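# Press the gauge pin on the magnet-marked post

## Task

Find the post of the checking fixture that has the yellow magnet on it. Press that post's gauge pin fully in and keep it there for one second; it may spring back out afterwards. Do not press any of the other three pins, and do not move the magnet.

## Robot and tools

Robot: two UR20-type arms, left_arm and right_arm, each ending in a Robotiq 2F-85 two-finger gripper with a camera on its wrist (cam_left_wrist and cam_right_wrist, both 896x504). There are no fixed cameras. left_arm stands on the +y side of the scene. Its base is at (+0.060, +0.928, 0) m and right_arm's is at (-0.064, -0.817, 0) m, each turned slightly about z.

Frames. In the scene frame the origin sits at table height midway between the arms, +z points up and +x points out over the table. end_effector_position, quaternions, velocities, Hand target and wrist-camera poses are given in that arm's own base frame. Motion offsets are taken along the axes of the arm's current Hand target. In the gripper frame the fingers point along +z and close along y, and a block sticks out about 10 cm toward +x. end_effector_position is the point between the closed pads. Closed fingertips reach about 19 mm past it; fully open, about 6 mm.

The 18-number row is used by execute_actions and move. It always carries both arms, left first: left dx, dy, dz, rx, ry, rz, gripper position, force_limit, speed, then the same nine for right. Every value lies in [-1, 1]. The pose numbers are offsets, not poses, measured from that arm's Hand target at the start of the call. A value of 1.0 equals 0.6 m, or 180 degrees for rx/ry/rz, and those three form one rotation vector. Sending zeros for an arm's six pose numbers re-requests its present Hand target. The gripper numbers are absolute commands. position +1 is open (85 mm), about -0.8 is where the pads touch, and -1 keeps closing until blocked. force_limit and speed both run -1 to +1 and start at +1. Speed runs from roughly 20 mm/s at -1 to 150 mm/s at +1. To keep a gripper unchanged, repeat the last values you sent, because a 0 counts as a command.

execute_actions(actions, cameras): actions is a list of actions. Each action is a list of up to 15 rows, one per 1/30 s step, and a short list holds its last row. Every row in an action counts from that action's start pose, not from the row before. Images come back only when actions is empty or cameras names them (["all"], a list of names, or []).

move(target, speed, blend, stop_force, zero, blocking, cameras): target is one row or up to 15 rows. All rows are offsets from the Hand targets at the move's start, and the move follows straight paths. speed is in m/s (0.002 to 4.2, default 0.25) and may be a list with one value per target. blend, in metres, rounds corners in a list. stop_force, in N (6 to 120), ends an arm's path once the wrist sensor feels that much push against its motion. zero (default true) re-zeroes the sensor first. blocking=false returns after 0.5 s and cannot be combined with stop_force. No move lasts longer than 10 s. The result has a "move:" line with the ending (done, off_target, moving, held, fault) and any limits (paced, held).

wait(seconds 0 to 10) keeps the last commands running. stop() brakes a running move. zoom_image(camera, region [x0, y0, x1, y1] in image pixels, at most 504 each way) enlarges part of the latest image from that camera. zero_wrist_force(arm) tares that arm's force sensor. read_manual gives only licence texts. finished_scene(scene number 1 to 3) ends the scene and cannot be undone.

Results. Hand target is the last commanded pose after clipping, and the next offsets start from it. The gripper may rest a bit short of it, so command the missing distance if needed. object_status: 0 moving, 1 blocked while opening, 2 blocked while closing (a grip), 3 reached the requested position. position_measured is in counts: 3 is open, 130 is about 40 mm, 230 is pads together. Wrist force and torque are in the gripper's own axes; a push on a surface reads as force into the arm. A third line gives the peak since the last reading. Joint torques include the arm's own weight. A MOTOR HOT line warns of heating.

Limits and hazards. The arms are stiff. A target set even slightly past a firm contact can produce about 150 N (plus or minus 25), which triggers a force fault and stops the arm for 10 s. Joint contact torques above 678/678/398/98.4/98.4/98.4 N m do the same. The commanded orientation is clipped to within 32 degrees of the measured one, so one step may fall short. Keep paths away from an arm's own base. Do not let the arms or their fingers press on each other. Avoid fast impacts, and never knock anything off the table. Motors heat up when holding, stretched out or pushing against something; at 85 °C the arm locks for 30 to 60 s.

Approach for this job: first locate the yellow-magnet post in the wrist images. Hover above its pin, or in line with it, using closed fingertips. Then press slowly along the pin's axis with move and a moderate stop_force. Because that may stop the arm before the pin is fully in, step in further by small amounts. Hold for at least a second, using wait, and watch the force readings. Back off with a move that has no stop_force, keeping clear of the magnet and the other pins.

Each tool is called after "Emit:" as name([rows], argument=value, ...), one row to a line, values as JSON.

## Session

Emit:
execute_actions(actions=[])

Scene clock: 0.00 s.
left_arm: end_effector_position=(+0.6452, +0.5338, +0.3687) position_measured=3 object_status=3 end_effector_quat_wxyz=(+0.054, +0.895, -0.431, +0.101) | right_arm: end_effector_position=(+1.0094, -0.4085, +0.1239) position_measured=3 object_status=3 end_effector_quat_wxyz=(+0.497, -0.362, -0.574, -0.541)
Joint positions: left_arm=[0.541 -1.507 2.094 -2.179 -1.799 -1.706] | right_arm=[2.693 -2.576 -1.22 -2.623 2.507 -0.374]
Joint velocities: within noise
Joint torques (N m): no reading
Motor temperatures (°C): left_arm=[24 36 26 39 35 34] | right_arm=[29 36 36 38 34 39]
Wrist force (N): no reading
Wrist torque (N m): no reading
Wrist force, peak (N): no reading
Hand target: left_arm +0.6452, +0.5338, +0.3687; +0.054, +0.895, -0.431, +0.101 | right_arm +1.0094, -0.4085, +0.1239; +0.497, -0.362, -0.574, -0.541
Tool commands: left_gripper/position=+1.0 left_gripper/force_limit=+1.0 left_gripper/speed=+1.0 right_gripper/position=+1.0 right_gripper/force_limit=+1.0 right_gripper/speed=+1.0

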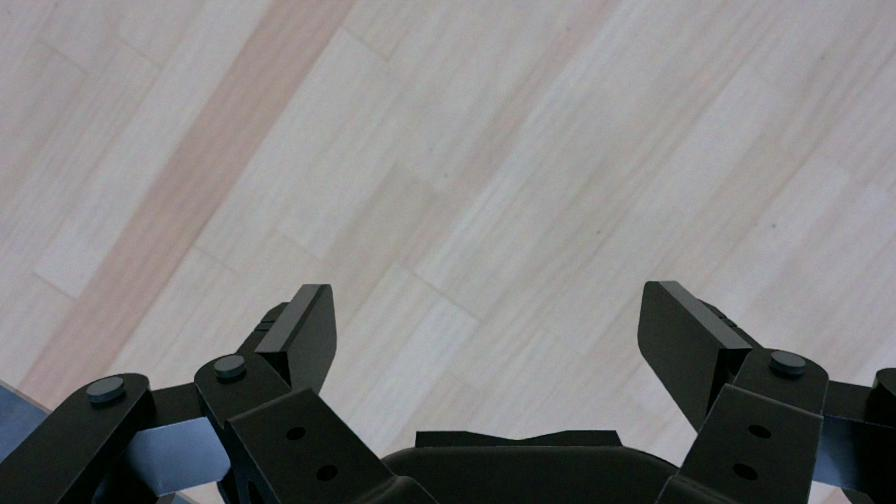

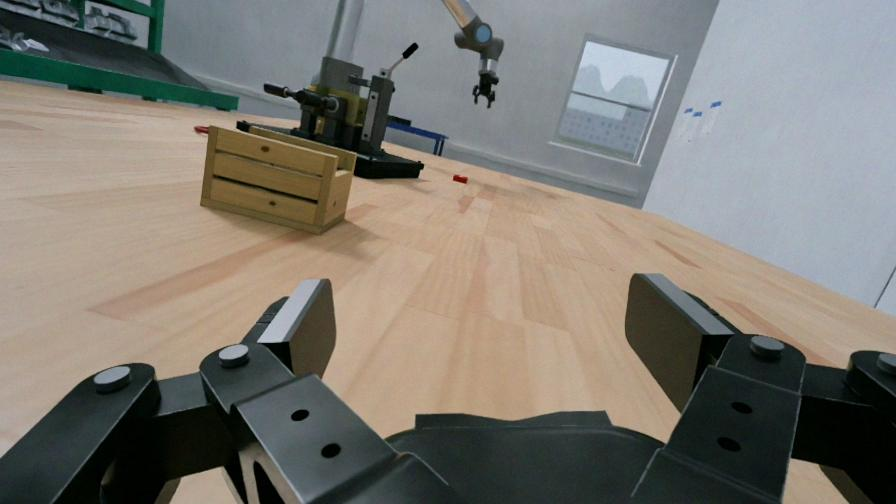

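Emit:
zoom_image(camera="cam_right_wrist", region=[180, 0, 540, 240])

Emit:
zoom_image(camera="cam_right_wrist", region=[220, 40, 440, 190])

Scaled by 1.400 from the camera's 896x504 image, which has a finer 1280x720 frame.

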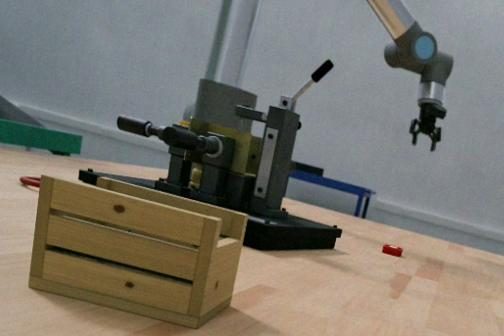

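Scaled by 2.291 from the camera's 896x504 image, which has a finer 1280x720 frame.

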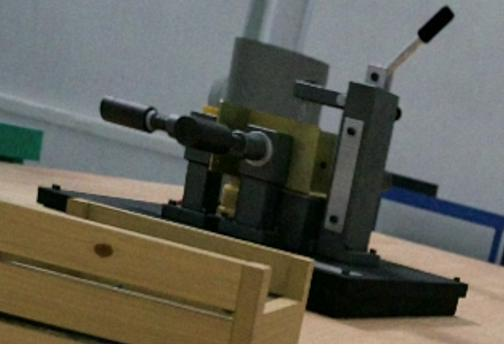

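Emit:
move(target=[0.85,0.98,-0.187,-0.128,0.249,0.178,1,1,1,0,0,0,0,0,0,1,1,1], speed=0.3, cameras=["cam_left_wrist"])

Scene clock: 4.93 s.
left_arm: end_effector_position=(+0.4807, -0.1998, +0.5991) position_measured=3 object_status=3 end_effector_quat_wxyz=(+0.353, +0.613, -0.612, +0.354) | right_arm: end_effector_position=(+1.0094, -0.4085, +0.1239) position_measured=3 object_status=3 end_effector_quat_wxyz=(+0.497, -0.362, -0.574, -0.541)
Joint positions: left_arm=[-0.236 -2.003 2.444 -2.398 -2.57 -2.021] | right_arm=[2.693 -2.576 -1.22 -2.623 2.507 -0.374]
Joint torques (N m): left_arm=[-14.61 28.4 -74.38 -13.66 1.38 -2.94] | right_arm=[-3.04 240.71 72.55 -2.68 -0.43 -0.8]
Wrist force (N): left_arm=[0.6 0.1 0.1] | right_arm=[0.3 0.0 0.3]
Wrist torque (N m): left_arm=[0.17 0.25 0.16] | right_arm=[0.00 -0.05 0.00]
Wrist force, peak (N): left_arm=[2.8 0.6 2.3] | right_arm=[0.1 0.5 0.4]
Hand target: left_arm +0.4807, -0.1999, +0.5991; +0.353, +0.613, -0.612, +0.354 | right_arm +1.0094, -0.4085, +0.1239; +0.497, -0.362, -0.574, -0.541
Off the commanded pose: left_arm 0.000 m, 0 deg | right_arm 0.000 m, 0 deg.
move: done
camera_calibration:
cam_left_wrist: T_world_to_cam=[[-0.999573, 0.0154968, -0.0247841, 0.505465], [0.0279231, 0.756953, -0.652872, 0.548309], [0.00864302, -0.653285, -0.757063, 0.44872], [0, 0, 0, 1]] pos_world=[0.48606, -0.129735, 0.710212]
Images, in order (width x height): cam_left_wrist 896x504.

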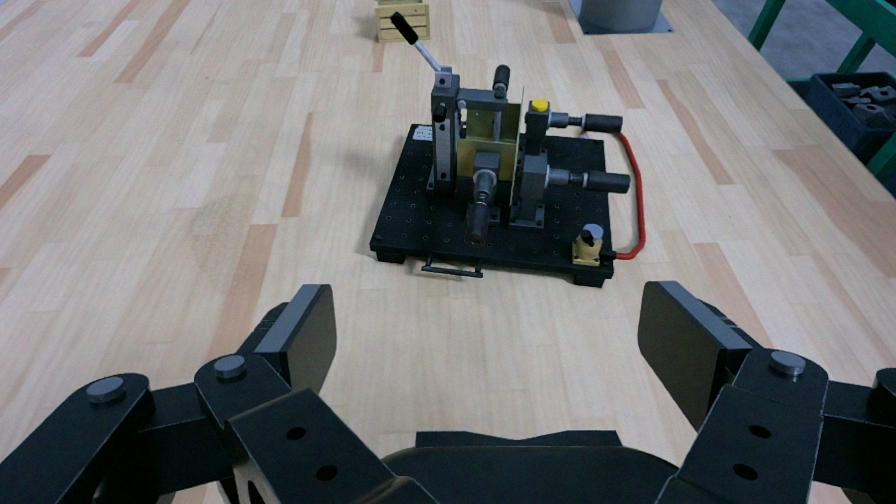

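Emit:
zoom_image(camera="cam_left_wrist", region=[360, 0, 670, 290])

Emit:
zoom_image(camera="cam_left_wrist", region=[430, 60, 640, 250])

Scaled by 1.626 from the camera's 896x504 image, which has a finer 1280x720 frame.

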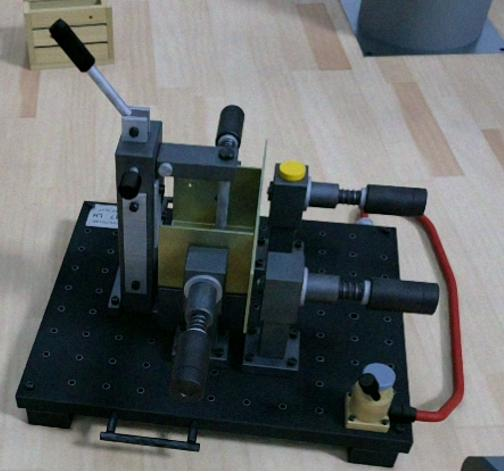

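Scaled by 2.400 from the camera's 896x504 image, which has a finer 1280x720 frame.

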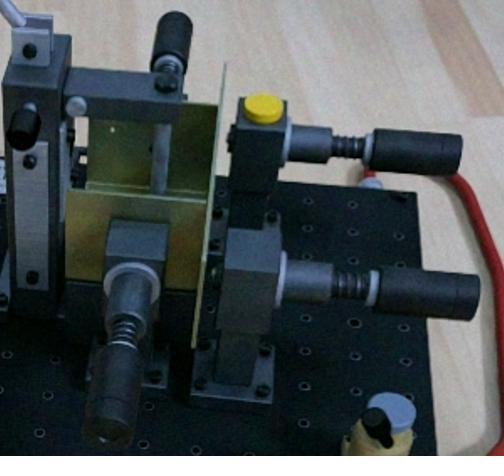

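Emit:
move(target=[0.333,0.417,0.577,-0.290,-0.239,0.502,-1,0,0,0,0,0,0,0,0,1,1,1], speed=0.35, cameras=["cam_left_wrist"])

Scene clock: 10.07 s.
left_arm: end_effector_position=(+0.2315, -0.6001, +0.5984) position_measured=232 object_status=3 end_effector_quat_wxyz=(-0.001, +0.093, +0.996, +0.000) | right_arm: end_effector_position=(+1.0094, -0.4085, +0.1239) position_measured=3 object_status=3 end_effector_quat_wxyz=(+0.497, -0.362, -0.574, -0.541)
Joint positions: left_arm=[-1.519 -1.885 2.052 -1.737 -1.573 -1.334] | right_arm=[2.693 -2.576 -1.22 -2.623 2.507 -0.374]
Joint torques (N m): left_arm=[-13.79 0.81 -127.18 -6.91 7.03 1.55] | right_arm=[-1.27 240.73 76.69 -3.91 -0.59 -0.55]
Wrist force (N): left_arm=[0.1 -0.3 -0.6] | right_arm=[0.2 0.2 0.2]
Wrist torque (N m): left_arm=[-0.13 -0.11 -0.04] | right_arm=[0.04 -0.04 0.00]
Wrist force, peak (N): left_arm=[1.4 -3.1 -0.5] | right_arm=[0.3 0.7 0.3]
Hand target: left_arm +0.2315, -0.6002, +0.5984; -0.001, +0.093, +0.996, +0.000 | right_arm +1.0094, -0.4085, +0.1239; +0.497, -0.362, -0.574, -0.541
Off the commanded pose: left_arm 0.000 m, 0 deg | right_arm 0.000 m, 0 deg.
move: done
camera_calibration:
cam_left_wrist: T_world_to_cam=[[0.214026, 0.976825, 0.00251274, 0.542113], [0.923511, -0.203182, 0.325339, -0.511007], [0.31831, -0.0673104, -0.945594, 0.581632], [0, 0, 0, 1]] pos_world=[0.170755, -0.594227, 0.714876]
Images, in order (width x height): cam_left_wrist 896x504.

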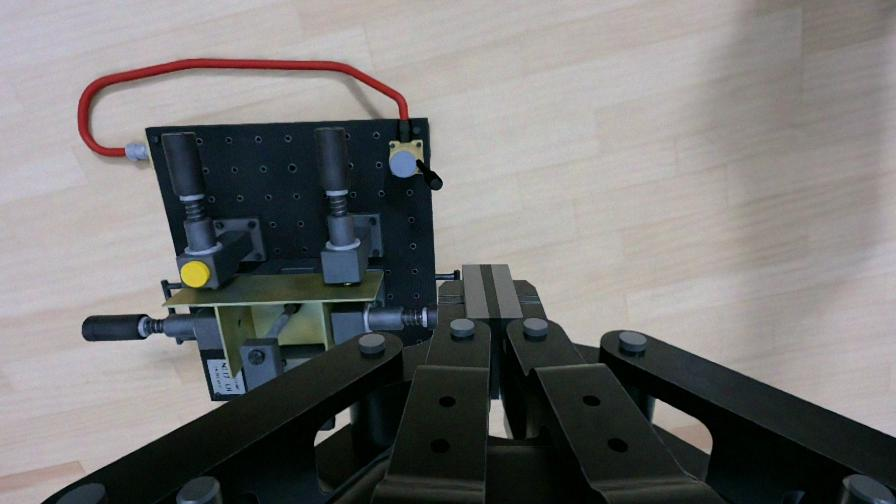

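Emit:
move([
  [0.154,-0.473,0.4,0,0,0,-1,0,0,0,0,0,0,0,0,1,1,1],
], speed=0.3, cameras=["cam_left_wrist"])

Scene clock: 12.93 s.
left_arm: end_effector_position=(+0.0878, -0.8618, +0.3588) position_measured=232 object_status=3 end_effector_quat_wxyz=(-0.001, +0.093, +0.996, +0.000) | right_arm: end_effector_position=(+1.0094, -0.4085, +0.1239) position_measured=3 object_status=3 end_effector_quat_wxyz=(+0.497, -0.362, -0.574, -0.541)
Joint positions: left_arm=[-1.703 -1.485 2.065 -2.152 -1.573 -1.517] | right_arm=[2.693 -2.576 -1.22 -2.623 2.507 -0.374]
Joint torques (N m): left_arm=[-18.49 -89.26 -121.89 -13.81 6.09 -4.25] | right_arm=[-1.73 242.38 73.39 -3.68 -0.8 -0.5]
Wrist force (N): left_arm=[0.3 -0.4 -0.4] | right_arm=[0.2 0.3 0.0]
Wrist torque (N m): left_arm=[-0.17 -0.14 0.31] | right_arm=[0.05 -0.03 0.00]
Wrist force, peak (N): left_arm=[-0.7 2.0 -3.2] | right_arm=[-0.1 0.5 0.4]
Hand target: left_arm +0.0877, -0.8620, +0.3587; -0.001, +0.093, +0.996, +0.000 | right_arm +1.0094, -0.4085, +0.1239; +0.497, -0.362, -0.574, -0.541
Off the commanded pose: left_arm 0.000 m, 0 deg | right_arm 0.000 m, 0 deg.
move: done
camera_calibration:
cam_left_wrist: T_world_to_cam=[[0.214308, 0.976763, 0.00263898, 0.829083], [0.923414, -0.203482, 0.325425, -0.353837], [0.3184, -0.0673043, -0.945564, 0.383175], [0, 0, 0, 1]] pos_world=[0.0270558, -0.856027, 0.475276]
Images, in order (width x height): cam_left_wrist 896x504.

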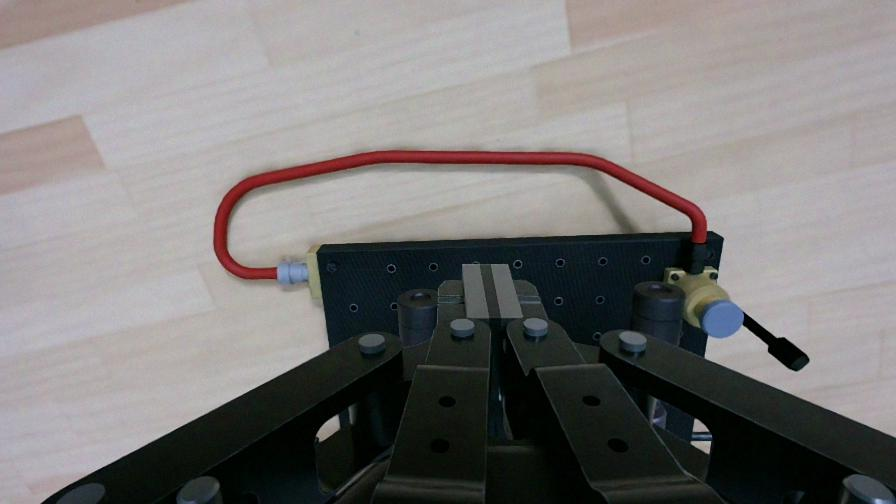

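Emit:
move([
  [0.033,-0.05,0.25,0,0,0,-1,0,0,0,0,0,0,0,0,1,1,1],
], speed=0.2, stop_force=10, cameras=["cam_left_wrist"])

Emit:
zoom_image(camera="cam_left_wrist", region=[250, 150, 750, 504])

Scene clock: 17.37 s.
left_arm: end_effector_position=(+0.0624, -0.8878, +0.2087) position_measured=232 object_status=3 end_effector_quat_wxyz=(-0.001, +0.093, +0.996, +0.000) | right_arm: end_effector_position=(+1.0094, -0.4085, +0.1239) position_measured=3 object_status=3 end_effector_quat_wxyz=(+0.497, -0.362, -0.574, -0.541)
Joint positions: left_arm=[-1.728 -1.33 2.14 -2.382 -1.573 -1.542] | right_arm=[2.693 -2.576 -1.22 -2.623 2.507 -0.374]
Joint torques (N m): left_arm=[-15.17 -102.53 -55.38 -13.34 -1.68 -4.38] | right_arm=[-4.12 244.3 72.66 -3.15 -0.56 -0.34]
Wrist force (N): left_arm=[0.2 0.0 0.0] | right_arm=[0.0 0.2 0.1]
Wrist torque (N m): left_arm=[-0.07 -0.16 0.31] | right_arm=[0.03 0.00 0.00]
Wrist force, peak (N): left_arm=[0.1 -0.1 -3.6] | right_arm=[0.2 0.7 0.1]
Hand target: left_arm +0.0624, -0.8878, +0.2087; -0.001, +0.093, +0.996, +0.000 | right_arm +1.0094, -0.4085, +0.1239; +0.497, -0.362, -0.574, -0.541
Off the commanded pose: left_arm 0.000 m, 0 deg | right_arm 0.000 m, 0 deg.
move: done
camera_calibration:
cam_left_wrist: T_world_to_cam=[[0.214275, 0.976769, 0.00273092, 0.860197], [0.923421, -0.203482, 0.325406, -0.2868], [0.318402, -0.0672048, -0.94557, 0.247681], [0, 0, 0, 1]] pos_world=[0.00165569, -0.881928, 0.325177]
Images, in order (width x height): cam_left_wrist 896x504.

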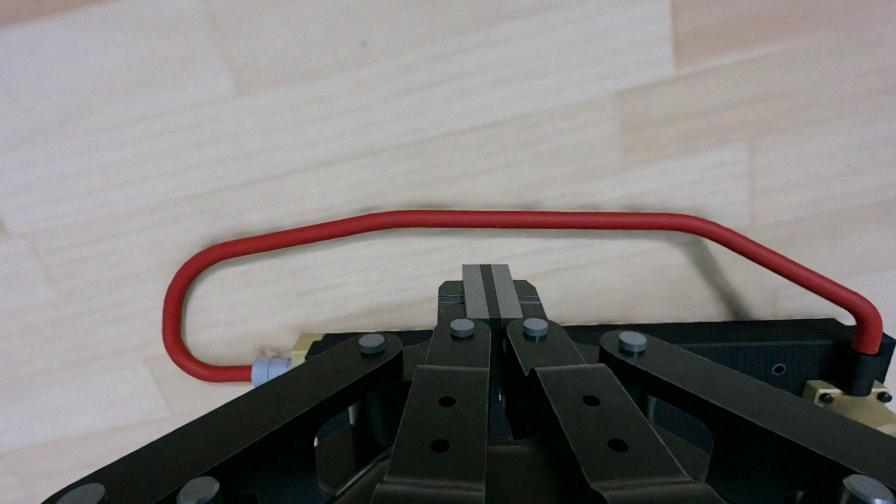

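Scaled by 1.008 from the camera's 896x504 image, which has a finer 1280x720 frame.

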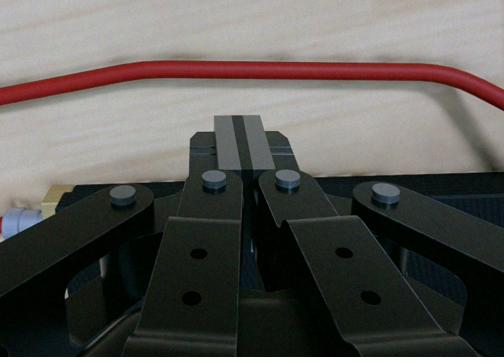

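Emit:
move([
  [-0.125,-0.021,-0.25,0,0,0,-1,0,0,0,0,0,0,0,0,1,1,1],
], speed=0.25, cameras=["cam_left_wrist"])

Emit:
zoom_image(camera="cam_left_wrist", region=[350, 170, 600, 340])

Scene clock: 19.57 s.
left_arm: end_effector_position=(+0.1340, -0.9140, +0.3584) position_measured=232 object_status=3 end_effector_quat_wxyz=(-0.001, +0.093, +0.996, +0.000) | right_arm: end_effector_position=(+1.0094, -0.4085, +0.1239) position_measured=3 object_status=3 end_effector_quat_wxyz=(+0.497, -0.362, -0.574, -0.541)
Joint positions: left_arm=[-1.644 -1.42 1.991 -2.141 -1.573 -1.458] | right_arm=[2.693 -2.576 -1.22 -2.623 2.507 -0.374]
Joint torques (N m): left_arm=[19.57 -147.2 -116.18 -6.39 -4.85 2.96] | right_arm=[1.5 243.96 73.11 -4.02 -0.19 -1.4]
Wrist force (N): left_arm=[0.3 -0.1 -0.4] | right_arm=[0.0 0.6 0.2]
Wrist torque (N m): left_arm=[-0.09 -0.17 -0.10] | right_arm=[0.11 0.00 0.00]
Wrist force, peak (N): left_arm=[-1.3 -0.2 -3.4] | right_arm=[0.2 0.5 0.7]
Hand target: left_arm +0.1341, -0.9140, +0.3586; -0.001, +0.093, +0.996, +0.000 | right_arm +1.0094, -0.4085, +0.1239; +0.497, -0.362, -0.574, -0.541
Off the commanded pose: left_arm 0.000 m, 0 deg | right_arm 0.000 m, 0 deg.
move: done
camera_calibration:
cam_left_wrist: T_world_to_cam=[[0.214286, 0.976767, 0.00275774, 0.870022], [0.923387, -0.203495, 0.325493, -0.407012], [0.318492, -0.0672023, -0.94554, 0.364656], [0, 0, 0, 1]] pos_world=[0.0732556, -0.908128, 0.474877]
Images, in order (width x height): cam_left_wrist 896x504.

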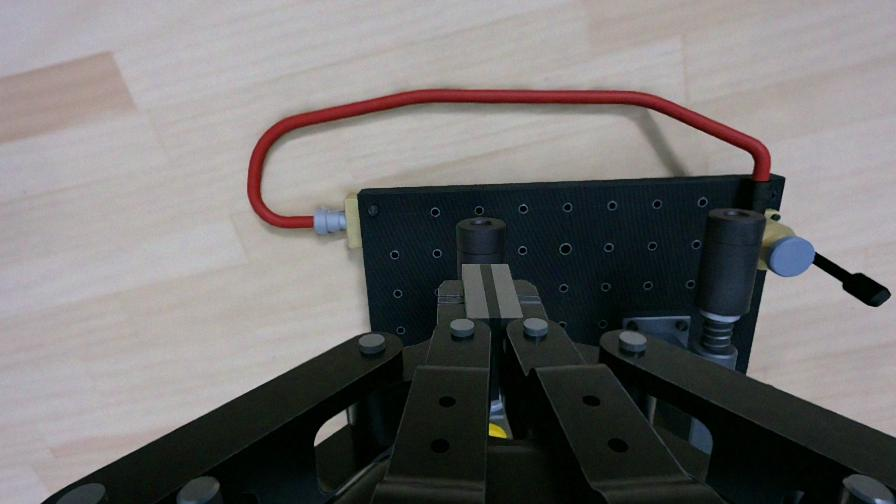

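Scaled by 2.016 from the camera's 896x504 image, which has a finer 1280x720 frame.

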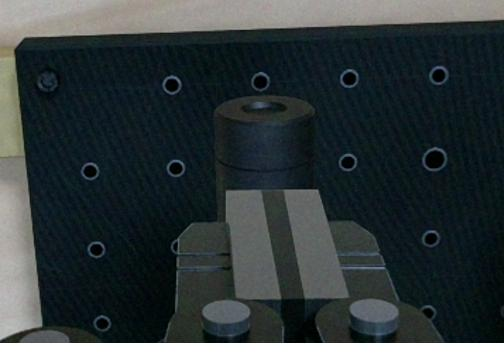

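Emit:
move([
  [0.09,0.005,0,0,0,0,-1,0,0,0,0,0,0,0,0,1,1,1],
  [0.09,0.005,0.351,0,0,0,-1,0,0,0,0,0,0,0,0,1,1,1],
], speed=0.2, blend=0.02, cameras=["cam_left_wrist"])

Emit:
move(target=[-0.125,0,0,0,0,0,-1,0,0,0,0,0,0,0,0,1,1,1], speed=0.03, stop_force=8, cameras=["cam_left_wrist"])

Scene clock: 22.23 s.
left_arm: end_effector_position=(+0.0811, -0.9011, +0.1482) position_measured=232 object_status=3 end_effector_quat_wxyz=(-0.001, +0.093, +0.996, +0.000) | right_arm: end_effector_position=(+1.0094, -0.4085, +0.1239) position_measured=3 object_status=3 end_effector_quat_wxyz=(+0.497, -0.362, -0.574, -0.541)
Joint positions: left_arm=[-1.704 -1.253 2.152 -2.47 -1.573 -1.519] | right_arm=[2.693 -2.576 -1.22 -2.623 2.507 -0.374]
Joint torques (N m): left_arm=[10.02 -116.96 -49.58 -14.35 5.24 0.02] | right_arm=[3.45 243.26 72.82 -3.54 -1.05 -0.7]
Wrist force (N): left_arm=[0.4 -0.3 -0.3] | right_arm=[0.4 0.2 0.3]
Wrist torque (N m): left_arm=[-0.18 -0.19 0.33] | right_arm=[0.03 -0.07 0.00]
Wrist force, peak (N): left_arm=[2.2 0.1 -3.0] | right_arm=[0.4 0.6 0.2]
Hand target: left_arm +0.0811, -0.9011, +0.1481; -0.001, +0.093, +0.996, +0.000 | right_arm +1.0094, -0.4085, +0.1239; +0.497, -0.362, -0.574, -0.541
Off the commanded pose: left_arm 0.000 m, 0 deg | right_arm 0.000 m, 0 deg.
move: done
camera_calibration:
cam_left_wrist: T_world_to_cam=[[0.214275, 0.976769, 0.00273092, 0.869346], [0.923421, -0.203482, 0.325406, -0.287087], [0.318402, -0.0672048, -0.94557, 0.183626], [0, 0, 0, 1]] pos_world=[0.0203557, -0.895228, 0.264677]
Images, in order (width x height): cam_left_wrist 896x504.

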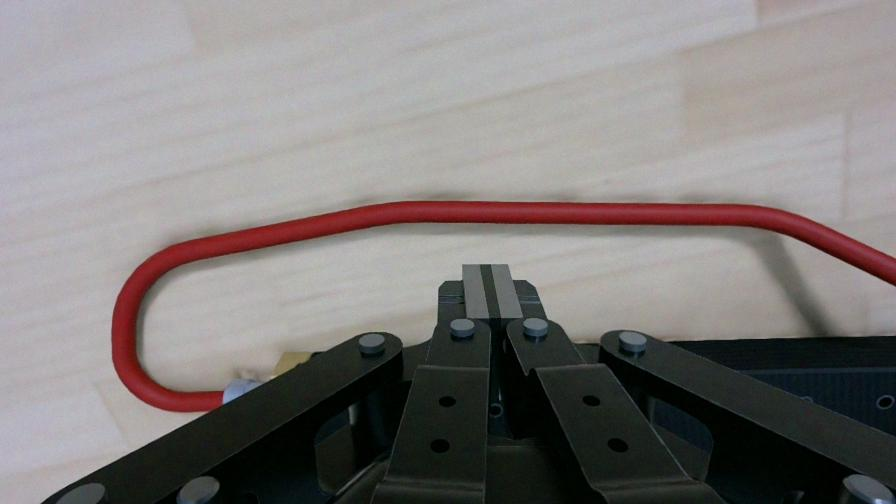

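Scene clock: 26.03 s.
left_arm: end_effector_position=(+0.1544, -0.9149, +0.1479) position_measured=232 object_status=3 end_effector_quat_wxyz=(-0.001, +0.093, +0.996, +0.000) | right_arm: end_effector_position=(+1.0094, -0.4085, +0.1239) position_measured=3 object_status=3 end_effector_quat_wxyz=(+0.497, -0.362, -0.574, -0.541)
Joint positions: left_arm=[-1.621 -1.232 2.119 -2.458 -1.573 -1.435] | right_arm=[2.693 -2.576 -1.22 -2.623 2.507 -0.374]
Joint torques (N m): left_arm=[-10.04 -151.88 -59.59 -12.71 3.52 -3.32] | right_arm=[2.52 241.47 71.94 -3.94 -1.51 -0.77]
Wrist force (N): left_arm=[7.0 1.7 0.2] | right_arm=[0.0 0.3 0.0]
Wrist torque (N m): left_arm=[-0.06 -0.33 -0.12] | right_arm=[0.05 -0.01 0.00]
Wrist force, peak (N): left_arm=[8.3 1.5 -0.4] | right_arm=[0.1 0.3 0.8]
Hand target: left_arm +0.1544, -0.9149, +0.1479; -0.001, +0.093, +0.996, +0.000 | right_arm +1.0094, -0.4085, +0.1239; +0.497, -0.362, -0.574, -0.541
Off the commanded pose: left_arm 0.000 m, 0 deg | right_arm 0.000 m, 0 deg.
move: contact (left_arm)
camera_calibration:
cam_left_wrist: T_world_to_cam=[[0.214268, 0.976771, 0.00275109, 0.867117], [0.923392, -0.203476, 0.325493, -0.357498], [0.318492, -0.0672025, -0.94554, 0.159062], [0, 0, 0, 1]] pos_world=[0.0936555, -0.909028, 0.264377]
Images, in order (width x height): cam_left_wrist 896x504.

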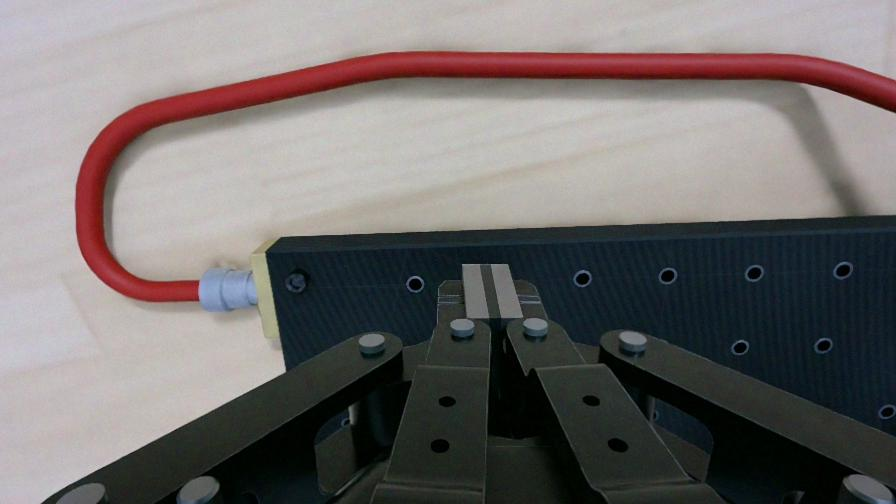

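Emit:
move(target=[-0.06,0,0,0,0,0,-1,0,0,0,0,0,0,0,0,1,1,1], speed=0.012, stop_force=40)

Scene clock: 28.87 s.
left_arm: end_effector_position=(+0.1701, -0.9178, +0.1479) position_measured=232 object_status=3 end_effector_quat_wxyz=(-0.001, +0.093, +0.996, +0.000) | right_arm: end_effector_position=(+1.0094, -0.4085, +0.1239) position_measured=3 object_status=3 end_effector_quat_wxyz=(+0.497, -0.362, -0.574, -0.541)
Joint positions: left_arm=[-1.604 -1.227 2.111 -2.455 -1.573 -1.418] | right_arm=[2.693 -2.576 -1.22 -2.623 2.507 -0.374]
Joint torques (N m): left_arm=[22.52 -166.64 -56.25 -14.27 17.7 -4.01] | right_arm=[-2.91 242.32 73.67 -3.55 -1.01 -1.48]
Wrist force (N): left_arm=[47.2 1.9 -3.0] | right_arm=[-0.1 0.0 0.2]
Wrist torque (N m): left_arm=[-0.06 -1.50 -0.38] | right_arm=[0.01 0.02 0.00]
Wrist force, peak (N): left_arm=[81.0 8.8 -12.7] | right_arm=[0.3 0.3 0.5]
Hand target: left_arm +0.1701, -0.9178, +0.1479; -0.001, +0.093, +0.996, +0.000 (not the last commanded pose) | right_arm +1.0094, -0.4085, +0.1239; +0.497, -0.362, -0.574, -0.541
Off the commanded pose: left_arm 0.020 m, 0 deg | right_arm 0.000 m, 0 deg.
move: contact (left_arm)

Emit:
move(target=[-0.004,0,0,0,0,0,-1,0,0,0,0,0,0,0,0,1,1,1], speed=0.003, stop_force=20)

Emit:
wait(seconds=1.3)

Scene clock: 29.87 s.
left_arm: end_effector_position=(+0.1703, -0.9178, +0.1478) position_measured=232 object_status=3 end_effector_quat_wxyz=(-0.001, +0.093, +0.996, +0.000) | right_arm: end_effector_position=(+1.0094, -0.4085, +0.1239) position_measured=3 object_status=3 end_effector_quat_wxyz=(+0.497, -0.362, -0.574, -0.541)
Joint positions: left_arm=[-1.604 -1.227 2.111 -2.455 -1.573 -1.418] | right_arm=[2.693 -2.576 -1.22 -2.623 2.507 -0.374]
Joint torques (N m): left_arm=[41.92 -159.89 -76.62 -9.03 20.13 -3.69] | right_arm=[-1.3 246.64 70.7 -3.4 -0.78 -0.73]
Wrist force (N): left_arm=[73.5 -7.0 -3.7] | right_arm=[0.1 0.0 0.1]
Wrist torque (N m): left_arm=[-0.35 -2.34 -0.62] | right_arm=[0.00 -0.02 0.00]
Wrist force, peak (N): left_arm=[75.3 -7.4 -4.1] | right_arm=[0.4 0.2 0.5]
Hand target: left_arm +0.1703, -0.9178, +0.1478; -0.001, +0.093, +0.996, +0.000 (not the last commanded pose) | right_arm +1.0094, -0.4085, +0.1239; +0.497, -0.362, -0.574, -0.541
Off the commanded pose: left_arm 0.002 m, 0 deg | right_arm 0.000 m, 0 deg.
move: contact (left_arm)

Scene clock: 31.17 s.
left_arm: end_effector_position=(+0.1702, -0.9178, +0.1478) position_measured=232 object_status=3 end_effector_quat_wxyz=(-0.001, +0.093, +0.996, +0.000) | right_arm: end_effector_position=(+1.0094, -0.4085, +0.1239) position_measured=3 object_status=3 end_effector_quat_wxyz=(+0.497, -0.362, -0.574, -0.541)
Joint positions: left_arm=[-1.604 -1.227 2.111 -2.455 -1.573 -1.418] | right_arm=[2.693 -2.576 -1.22 -2.623 2.507 -0.374]
Joint torques (N m): left_arm=[32.25 -166.07 -69.96 -8.73 25.25 -4.51] | right_arm=[4.51 243.05 74.28 -4.14 -1.2 -0.97]
Wrist force (N): left_arm=[69.5 -5.6 -3.1] | right_arm=[0.1 0.6 0.0]
Wrist torque (N m): left_arm=[-0.25 -2.21 -0.59] | right_arm=[0.10 -0.02 0.00]
Wrist force, peak (N): left_arm=[73.3 -6.7 -3.8] | right_arm=[0.5 0.5 0.1]
Hand target: left_arm +0.1703, -0.9178, +0.1478; -0.001, +0.093, +0.996, +0.000 (not the last commanded pose) | right_arm +1.0094, -0.4085, +0.1239; +0.497, -0.362, -0.574, -0.541
Tool commands: left_gripper/position=-1.0 left_gripper/force_limit=+0.0 left_gripper/speed=+0.0 right_gripper/position=+1.0 right_gripper/force_limit=+1.0 right_gripper/speed=+1.0
Off the commanded pose: left_arm 0.002 m, 0 deg | right_arm 0.000 m, 0 deg.
wait: 1.30 s; at rest by 0.17 s

Stiff, at stop. Retreat (the spring returns).

Emit:
move(target=[0.1,0,0,0,0,0,-1,0,0,0,0,0,0,0,0,1,1,1], speed=0.06)

Emit:
finished_scene(scene=1)

Scene clock: 32.70 s.
left_arm: end_effector_position=(+0.1115, -0.9067, +0.1480) position_measured=232 object_status=3 end_effector_quat_wxyz=(-0.001, +0.093, +0.996, +0.000) | right_arm: end_effector_position=(+1.0094, -0.4085, +0.1239) position_measured=3 object_status=3 end_effector_quat_wxyz=(+0.497, -0.362, -0.574, -0.541)
Joint positions: left_arm=[-1.669 -1.245 2.139 -2.465 -1.573 -1.484] | right_arm=[2.693 -2.576 -1.22 -2.623 2.507 -0.374]
Joint torques (N m): left_arm=[-25.34 -165.11 -51.49 -13.68 -2.45 -4.41] | right_arm=[1.96 244.99 71.75 -3.59 -1.63 -1.29]
Wrist force (N): left_arm=[-1.2 3.2 -0.3] | right_arm=[-0.2 0.0 0.3]
Wrist torque (N m): left_arm=[0.46 0.12 0.31] | right_arm=[0.01 0.03 -0.01]
Wrist force, peak (N): left_arm=[69.6 -5.8 -3.3] | right_arm=[0.6 0.2 0.2]
Hand target: left_arm +0.1113, -0.9067, +0.1480; -0.001, +0.093, +0.996, +0.000 | right_arm +1.0094, -0.4085, +0.1239; +0.497, -0.362, -0.574, -0.541
Off the commanded pose: left_arm 0.000 m, 0 deg | right_arm 0.000 m, 0 deg.
move: done

The scene is finished: the task was done.


## Next scene

The same job, from a new start.

Emit:
execute_actions(actions=[])

Scene clock: 0.00 s.
left_arm: end_effector_position=(+1.6020, +0.5513, +0.3701) position_measured=3 object_status=3 end_effector_quat_wxyz=(-0.049, +0.940, +0.190, +0.279) | right_arm: end_effector_position=(+0.4481, +0.4679, +0.3319) position_measured=3 object_status=3 end_effector_quat_wxyz=(-0.272, +0.502, +0.649, +0.503)
Joint positions: left_arm=[0.193 -0.686 0.985 -2.439 -1.472 -3.319] | right_arm=[4.007 -1.969 -2.772 1.193 2.076 2.519]
Joint velocities: within noise
Joint torques (N m): no reading
Motor temperatures (°C): left_arm=[24 35 26 38 34 34] | right_arm=[28 35 36 37 34 38]
Wrist force (N): no reading
Wrist torque (N m): no reading
Wrist force, peak (N): no reading
Hand target: left_arm +1.6020, +0.5513, +0.3701; -0.049, +0.940, +0.190, +0.279 | right_arm +0.4481, +0.4679, +0.3319; -0.272, +0.502, +0.649, +0.503
Tool commands: left_gripper/position=+1.0 left_gripper/force_limit=+1.0 left_gripper/speed=+1.0 right_gripper/position=+1.0 right_gripper/force_limit=+1.0 right_gripper/speed=+1.0
camera_calibration:
cam_left_wrist: T_world_to_cam=[[0.359759, -0.933045, -0.000644322, -0.0546982], [-0.905937, -0.349141, -0.239538, 1.75183], [0.223274, 0.0867594, -0.970887, 0.0836019], [0, 0, 0, 1]] pos_world=[1.58806, 0.553346, 0.500761]
cam_right_wrist: T_world_to_cam=[[0.936397, -0.0141338, 0.350658, -0.517198], [0.256442, -0.654562, -0.711187, 0.443258], [0.239579, 0.755877, -0.609305, -0.132345], [0, 0, 0, 1]] pos_world=[0.40234, 0.382866, 0.41596]

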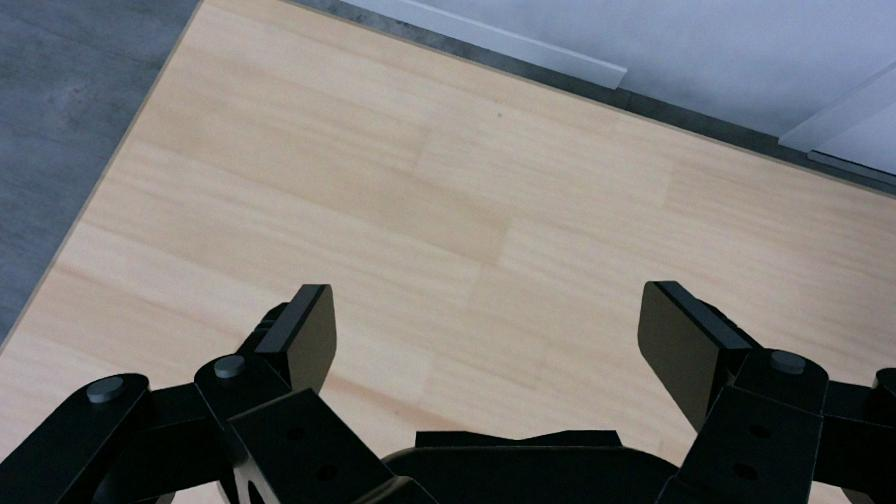

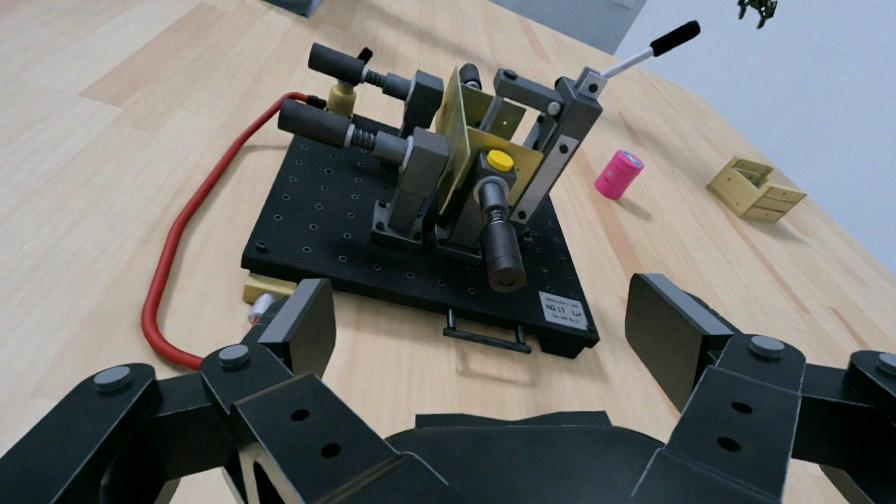

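Emit:
move(target=[0,0,0,0,0,0,1,1,1,-0.15,0.145,0.173,0.076,-0.125,0.099,-1,0,0], speed=0.25, cameras=["cam_right_wrist"])

Emit:
zoom_image(camera="cam_right_wrist", region=[250, 0, 700, 350])

Scene clock: 3.60 s.
left_arm: end_effector_position=(+1.6020, +0.5513, +0.3701) position_measured=3 object_status=3 end_effector_quat_wxyz=(-0.049, +0.940, +0.190, +0.279) | right_arm: end_effector_position=(+0.5756, +0.5291, +0.2517) position_measured=232 object_status=3 end_effector_quat_wxyz=(-0.272, +0.648, +0.659, +0.268)
Joint positions: left_arm=[0.193 -0.686 0.985 -2.439 -1.472 -3.319] | right_arm=[3.923 -1.813 -2.507 0.212 2.105 2.505]
Joint torques (N m): left_arm=[-0.13 -275.12 -102.48 -11.64 1.16 -0.64] | right_arm=[-22.33 118.13 68.79 5.35 -1.89 -6.82]
Wrist force (N): left_arm=[0.0 0.2 0.0] | right_arm=[-1.3 1.7 0.4]
Wrist torque (N m): left_arm=[0.03 0.01 0.00] | right_arm=[0.74 0.50 -0.10]
Wrist force, peak (N): left_arm=[0.6 -0.5 -0.3] | right_arm=[-1.2 3.1 1.9]
Hand target: left_arm +1.6020, +0.5513, +0.3701; -0.049, +0.940, +0.190, +0.279 | right_arm +0.5757, +0.5291, +0.2517; -0.272, +0.648, +0.659, +0.268
Off the commanded pose: left_arm 0.000 m, 0 deg | right_arm 0.000 m, 0 deg.
move: done
camera_calibration:
cam_right_wrist: T_world_to_cam=[[0.999657, 0.000701336, -0.0261718, -0.556989], [-0.010931, -0.897164, -0.441562, 0.607876], [-0.0237901, 0.441697, -0.896849, 0.132213], [0, 0, 0, 1]] pos_world=[0.566588, 0.487357, 0.372413]
Images, in order (width x height): cam_right_wrist 896x504.

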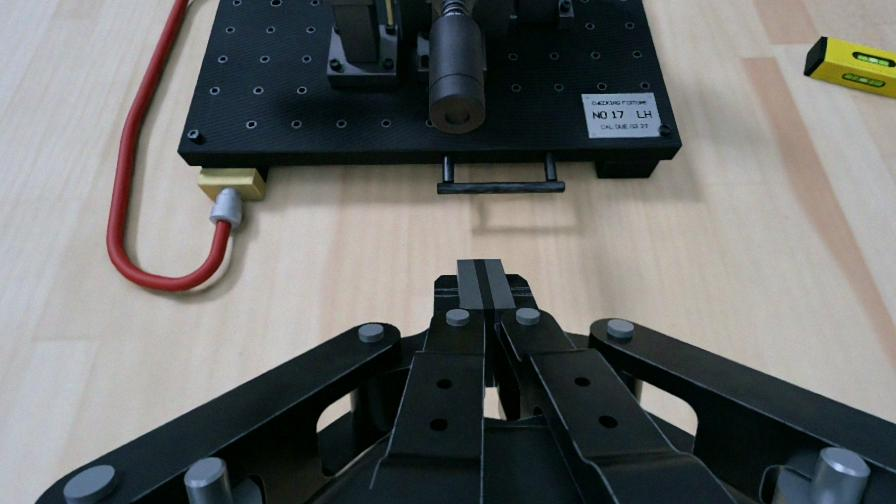

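Scaled by 1.120 from the camera's 896x504 image, which has a finer 1280x720 frame.

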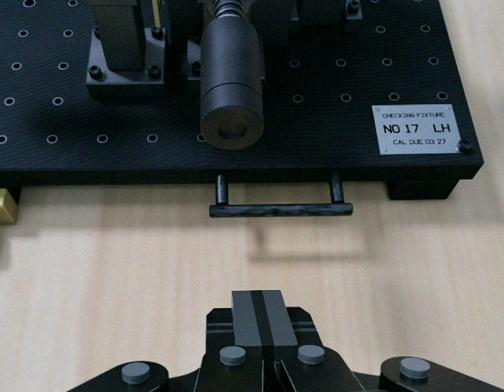

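Emit:
move(target=[0,0,0,0,0,0,1,1,1,0.008,-0.008,0.242,0,0,0,-1,0,0], speed=0.2, cameras=["cam_right_wrist"])

Emit:
zoom_image(camera="cam_right_wrist", region=[300, 50, 650, 400])

Scene clock: 5.43 s.
left_arm: end_effector_position=(+1.6020, +0.5513, +0.3701) position_measured=3 object_status=3 end_effector_quat_wxyz=(-0.049, +0.940, +0.190, +0.279) | right_arm: end_effector_position=(+0.5692, +0.6348, +0.1523) position_measured=232 object_status=3 end_effector_quat_wxyz=(-0.272, +0.648, +0.659, +0.268)
Joint positions: left_arm=[0.193 -0.686 0.985 -2.439 -1.472 -3.319] | right_arm=[4.04 -2.038 -2.463 0.444 2.036 2.613]
Joint torques (N m): left_arm=[0.92 -272.6 -101.67 -11.1 1.52 -1.19] | right_arm=[10.58 106.75 48.3 16.17 -1.84 5.68]
Wrist force (N): left_arm=[0.4 -0.1 -0.2] | right_arm=[-0.5 1.2 0.3]
Wrist torque (N m): left_arm=[-0.02 -0.06 0.00] | right_arm=[0.54 0.37 -0.51]
Wrist force, peak (N): left_arm=[0.6 -0.2 -0.2] | right_arm=[-0.1 0.7 3.1]
Hand target: left_arm +1.6020, +0.5513, +0.3701; -0.049, +0.940, +0.190, +0.279 | right_arm +0.5692, +0.6349, +0.1522; -0.272, +0.648, +0.659, +0.268
Off the commanded pose: left_arm 0.000 m, 0 deg | right_arm 0.000 m, 0 deg.
move: done
camera_calibration:
cam_right_wrist: T_world_to_cam=[[0.999657, 0.000701336, -0.0261718, -0.553164], [-0.010931, -0.897164, -0.441562, 0.658789], [-0.0237901, 0.441697, -0.896849, -0.00368589], [0, 0, 0, 1]] pos_world=[0.560088, 0.593057, 0.273113]
Images, in order (width x height): cam_right_wrist 896x504.

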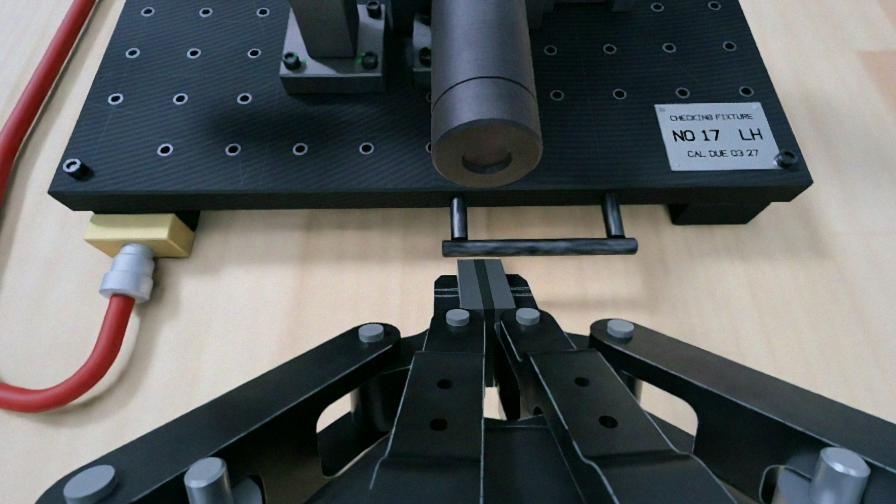

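Scaled by 1.440 from the camera's 896x504 image, which has a finer 1280x720 frame.

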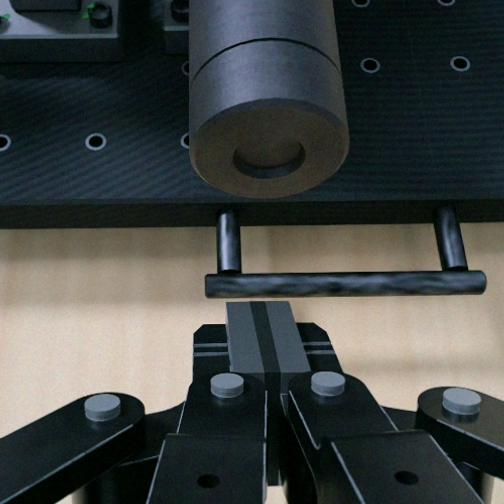

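Emit:
move(target=[0,0,0,0,0,0,1,1,1,0.0707,0.003,0.0707,0,0,0,-1,0,0], speed=0.03, stop_force=8)

Emit:
move(target=[0,0,0,0,0,0,1,1,1,0.0424,0,0.0424,0,0,0,-1,0,0], speed=0.01, stop_force=40, cameras=["cam_right_wrist"])

Scene clock: 8.13 s.
left_arm: end_effector_position=(+1.6020, +0.5513, +0.3701) position_measured=3 object_status=3 end_effector_quat_wxyz=(-0.049, +0.940, +0.190, +0.279) | right_arm: end_effector_position=(+0.5695, +0.6647, +0.1521) position_measured=232 object_status=3 end_effector_quat_wxyz=(-0.272, +0.648, +0.659, +0.268)
Joint positions: left_arm=[0.193 -0.686 0.985 -2.439 -1.472 -3.319] | right_arm=[4.067 -2.048 -2.436 0.438 2.019 2.637]
Joint torques (N m): left_arm=[-2.51 -277.3 -103.73 -11.17 1.34 -0.82] | right_arm=[-22.09 153.16 27.33 17.58 8.1 -7.17]
Wrist force (N): left_arm=[0.2 -0.1 -0.1] | right_arm=[-5.5 0.2 -2.8]
Wrist torque (N m): left_arm=[-0.01 -0.03 -0.01] | right_arm=[0.51 0.29 -0.09]
Wrist force, peak (N): left_arm=[0.3 0.5 -0.3] | right_arm=[-5.7 -1.0 -6.7]
Hand target: left_arm +1.6020, +0.5513, +0.3701; -0.049, +0.940, +0.190, +0.279 | right_arm +0.5695, +0.6647, +0.1521; -0.272, +0.648, +0.659, +0.268 (not the last commanded pose)
Off the commanded pose: left_arm 0.000 m, 0 deg | right_arm 0.030 m, 0 deg.
move: contact (right_arm)

Scene clock: 11.10 s.
left_arm: end_effector_position=(+1.6020, +0.5513, +0.3701) position_measured=3 object_status=3 end_effector_quat_wxyz=(-0.049, +0.940, +0.190, +0.279) | right_arm: end_effector_position=(+0.5692, +0.6823, +0.1521) position_measured=232 object_status=3 end_effector_quat_wxyz=(-0.272, +0.648, +0.659, +0.268)
Joint positions: left_arm=[0.193 -0.686 0.985 -2.439 -1.472 -3.319] | right_arm=[4.082 -2.054 -2.42 0.434 2.01 2.65]
Joint torques (N m): left_arm=[0.02 -275.22 -103.73 -11.72 1.18 -0.49] | right_arm=[10.02 151.55 47.27 18.82 10.42 -7.6]
Wrist force (N): left_arm=[0.5 0.0 -0.1] | right_arm=[-26.8 2.7 -38.8]
Wrist torque (N m): left_arm=[0.00 -0.09 0.00] | right_arm=[0.57 0.35 -0.31]
Wrist force, peak (N): left_arm=[0.6 -0.3 -0.3] | right_arm=[-44.4 -1.5 -74.8]
Hand target: left_arm +1.6020, +0.5513, +0.3701; -0.049, +0.940, +0.190, +0.279 | right_arm +0.5692, +0.6823, +0.1521; -0.272, +0.648, +0.659, +0.268 (not the last commanded pose)
Off the commanded pose: left_arm 0.000 m, 0 deg | right_arm 0.018 m, 0 deg.
move: contact (right_arm)
camera_calibration:
cam_right_wrist: T_world_to_cam=[[0.999654, 0.000651348, -0.026305, -0.553235], [-0.0110326, -0.897203, -0.44148, 0.701421], [-0.0238885, 0.441617, -0.896886, -0.0248608], [0, 0, 0, 1]] pos_world=[0.560188, 0.640657, 0.272813]
Images, in order (width x height): cam_right_wrist 896x504.

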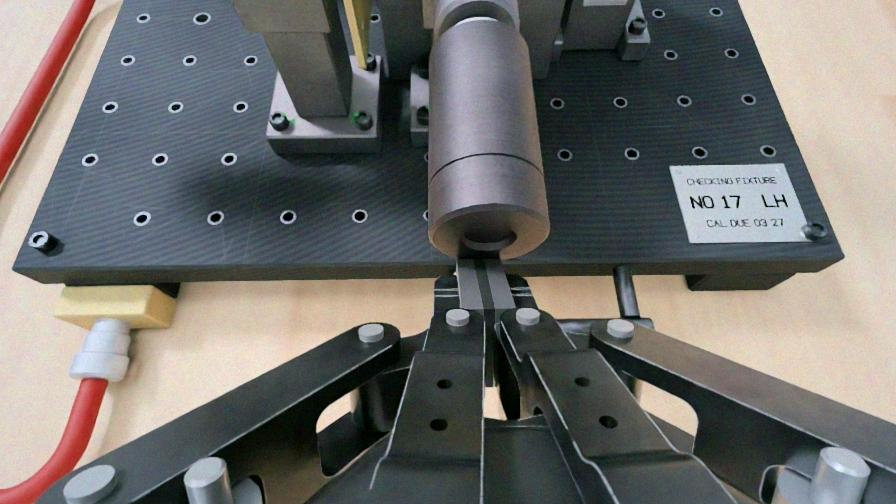

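Emit:
move(target=[0,0,0,0,0,0,1,1,1,0.003,0,0.003,0,0,0,-1,0,0], speed=0.003, stop_force=18)

Emit:
wait(seconds=1.3)

Emit:
move(target=[0,0,0,0,0,0,1,1,1,-0.0707,0,-0.0707,0,0,0,-1,0,0], speed=0.06, cameras=["cam_right_wrist"])

Scene clock: 13.73 s.
left_arm: end_effector_position=(+1.6020, +0.5513, +0.3701) position_measured=3 object_status=3 end_effector_quat_wxyz=(-0.049, +0.940, +0.190, +0.279) | right_arm: end_effector_position=(+0.5692, +0.6825, +0.1521) position_measured=232 object_status=3 end_effector_quat_wxyz=(-0.272, +0.648, +0.659, +0.268)
Joint positions: left_arm=[0.193 -0.686 0.985 -2.439 -1.472 -3.319] | right_arm=[4.082 -2.054 -2.42 0.434 2.01 2.65]
Joint torques (N m): left_arm=[-0.38 -274.69 -101.79 -11.37 0.91 -0.74] | right_arm=[23.08 135.58 72.23 13.99 12.76 -2.77]
Wrist force (N): left_arm=[0.2 -0.3 -0.1] | right_arm=[-42.9 2.8 -55.8]
Wrist torque (N m): left_arm=[-0.06 -0.03 0.00] | right_arm=[0.49 0.32 -0.30]
Wrist force, peak (N): left_arm=[0.3 -0.5 -0.2] | right_arm=[-43.0 2.9 -56.1]
Hand target: left_arm +1.6020, +0.5513, +0.3701; -0.049, +0.940, +0.190, +0.279 | right_arm +0.5692, +0.6824, +0.1521; -0.272, +0.648, +0.659, +0.268 (not the last commanded pose)
Off the commanded pose: left_arm 0.000 m, 0 deg | right_arm 0.002 m, 0 deg.
move: contact (right_arm)

Scene clock: 15.03 s.
left_arm: end_effector_position=(+1.6020, +0.5513, +0.3701) position_measured=3 object_status=3 end_effector_quat_wxyz=(-0.049, +0.940, +0.190, +0.279) | right_arm: end_effector_position=(+0.5692, +0.6824, +0.1521) position_measured=232 object_status=3 end_effector_quat_wxyz=(-0.272, +0.648, +0.659, +0.268)
Joint positions: left_arm=[0.193 -0.686 0.985 -2.439 -1.472 -3.319] | right_arm=[4.082 -2.054 -2.42 0.434 2.01 2.65]
Joint torques (N m): left_arm=[5.05 -272.69 -102.5 -11.31 0.44 -1.19] | right_arm=[23.16 136.7 62.57 14.02 14.36 -6.38]
Wrist force (N): left_arm=[0.2 0.0 0.0] | right_arm=[-41.2 3.8 -53.0]
Wrist torque (N m): left_arm=[0.00 -0.03 0.00] | right_arm=[0.51 0.28 -0.29]
Wrist force, peak (N): left_arm=[0.4 -0.3 -0.3] | right_arm=[-42.9 2.5 -56.0]
Hand target: left_arm +1.6020, +0.5513, +0.3701; -0.049, +0.940, +0.190, +0.279 | right_arm +0.5692, +0.6824, +0.1521; -0.272, +0.648, +0.659, +0.268 (not the last commanded pose)
Tool commands: left_gripper/position=+1.0 left_gripper/force_limit=+1.0 left_gripper/speed=+1.0 right_gripper/position=-1.0 right_gripper/force_limit=+0.0 right_gripper/speed=+0.0
Off the commanded pose: left_arm 0.000 m, 0 deg | right_arm 0.002 m, 0 deg.
wait: 1.30 s; at rest by 0.17 s

Scene clock: 16.40 s.
left_arm: end_effector_position=(+1.6020, +0.5513, +0.3701) position_measured=3 object_status=3 end_effector_quat_wxyz=(-0.049, +0.940, +0.190, +0.279) | right_arm: end_effector_position=(+0.5702, +0.6227, +0.1522) position_measured=232 object_status=3 end_effector_quat_wxyz=(-0.272, +0.648, +0.659, +0.268)
Joint positions: left_arm=[0.193 -0.686 0.985 -2.439 -1.472 -3.319] | right_arm=[4.027 -2.034 -2.472 0.444 2.044 2.602]
Joint torques (N m): left_arm=[1.04 -274.69 -102.64 -11.35 0.83 -1.08] | right_arm=[-23.97 138.55 10.57 16.41 7.25 -6.94]
Wrist force (N): left_arm=[0.0 0.0 -0.3] | right_arm=[0.9 1.0 0.8]
Wrist torque (N m): left_arm=[0.00 -0.01 0.00] | right_arm=[0.51 0.09 -0.10]
Wrist force, peak (N): left_arm=[0.4 -0.2 -0.3] | right_arm=[-40.7 3.8 -52.6]
Hand target: left_arm +1.6020, +0.5513, +0.3701; -0.049, +0.940, +0.190, +0.279 | right_arm +0.5702, +0.6224, +0.1522; -0.272, +0.648, +0.659, +0.268
Off the commanded pose: left_arm 0.000 m, 0 deg | right_arm 0.000 m, 0 deg.
move: done
camera_calibration:
cam_right_wrist: T_world_to_cam=[[0.999655, 0.000741691, -0.0262622, -0.554255], [-0.0109326, -0.897204, -0.44148, 0.647902], [-0.02389, 0.441615, -0.896887, 0.00170945], [0, 0, 0, 1]] pos_world=[0.561188, 0.580957, 0.273013]
Images, in order (width x height): cam_right_wrist 896x504.

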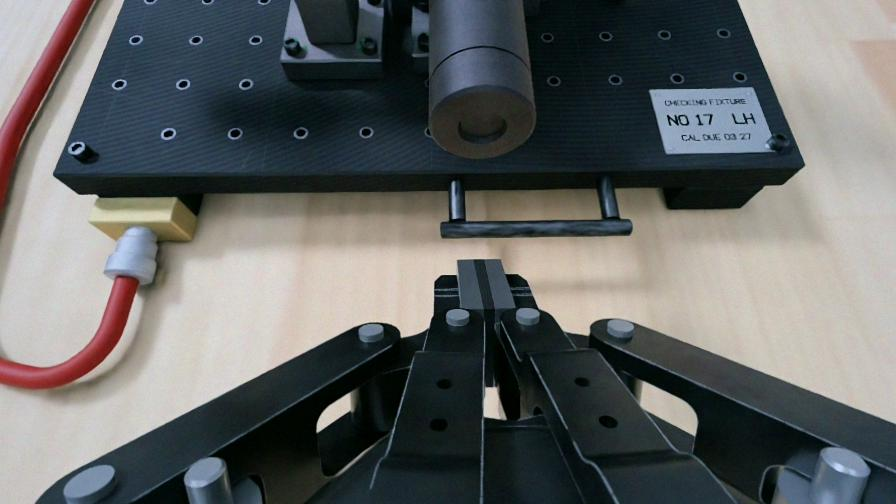

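Emit:
finished_scene(scene=2)

The scene is finished: the task was done.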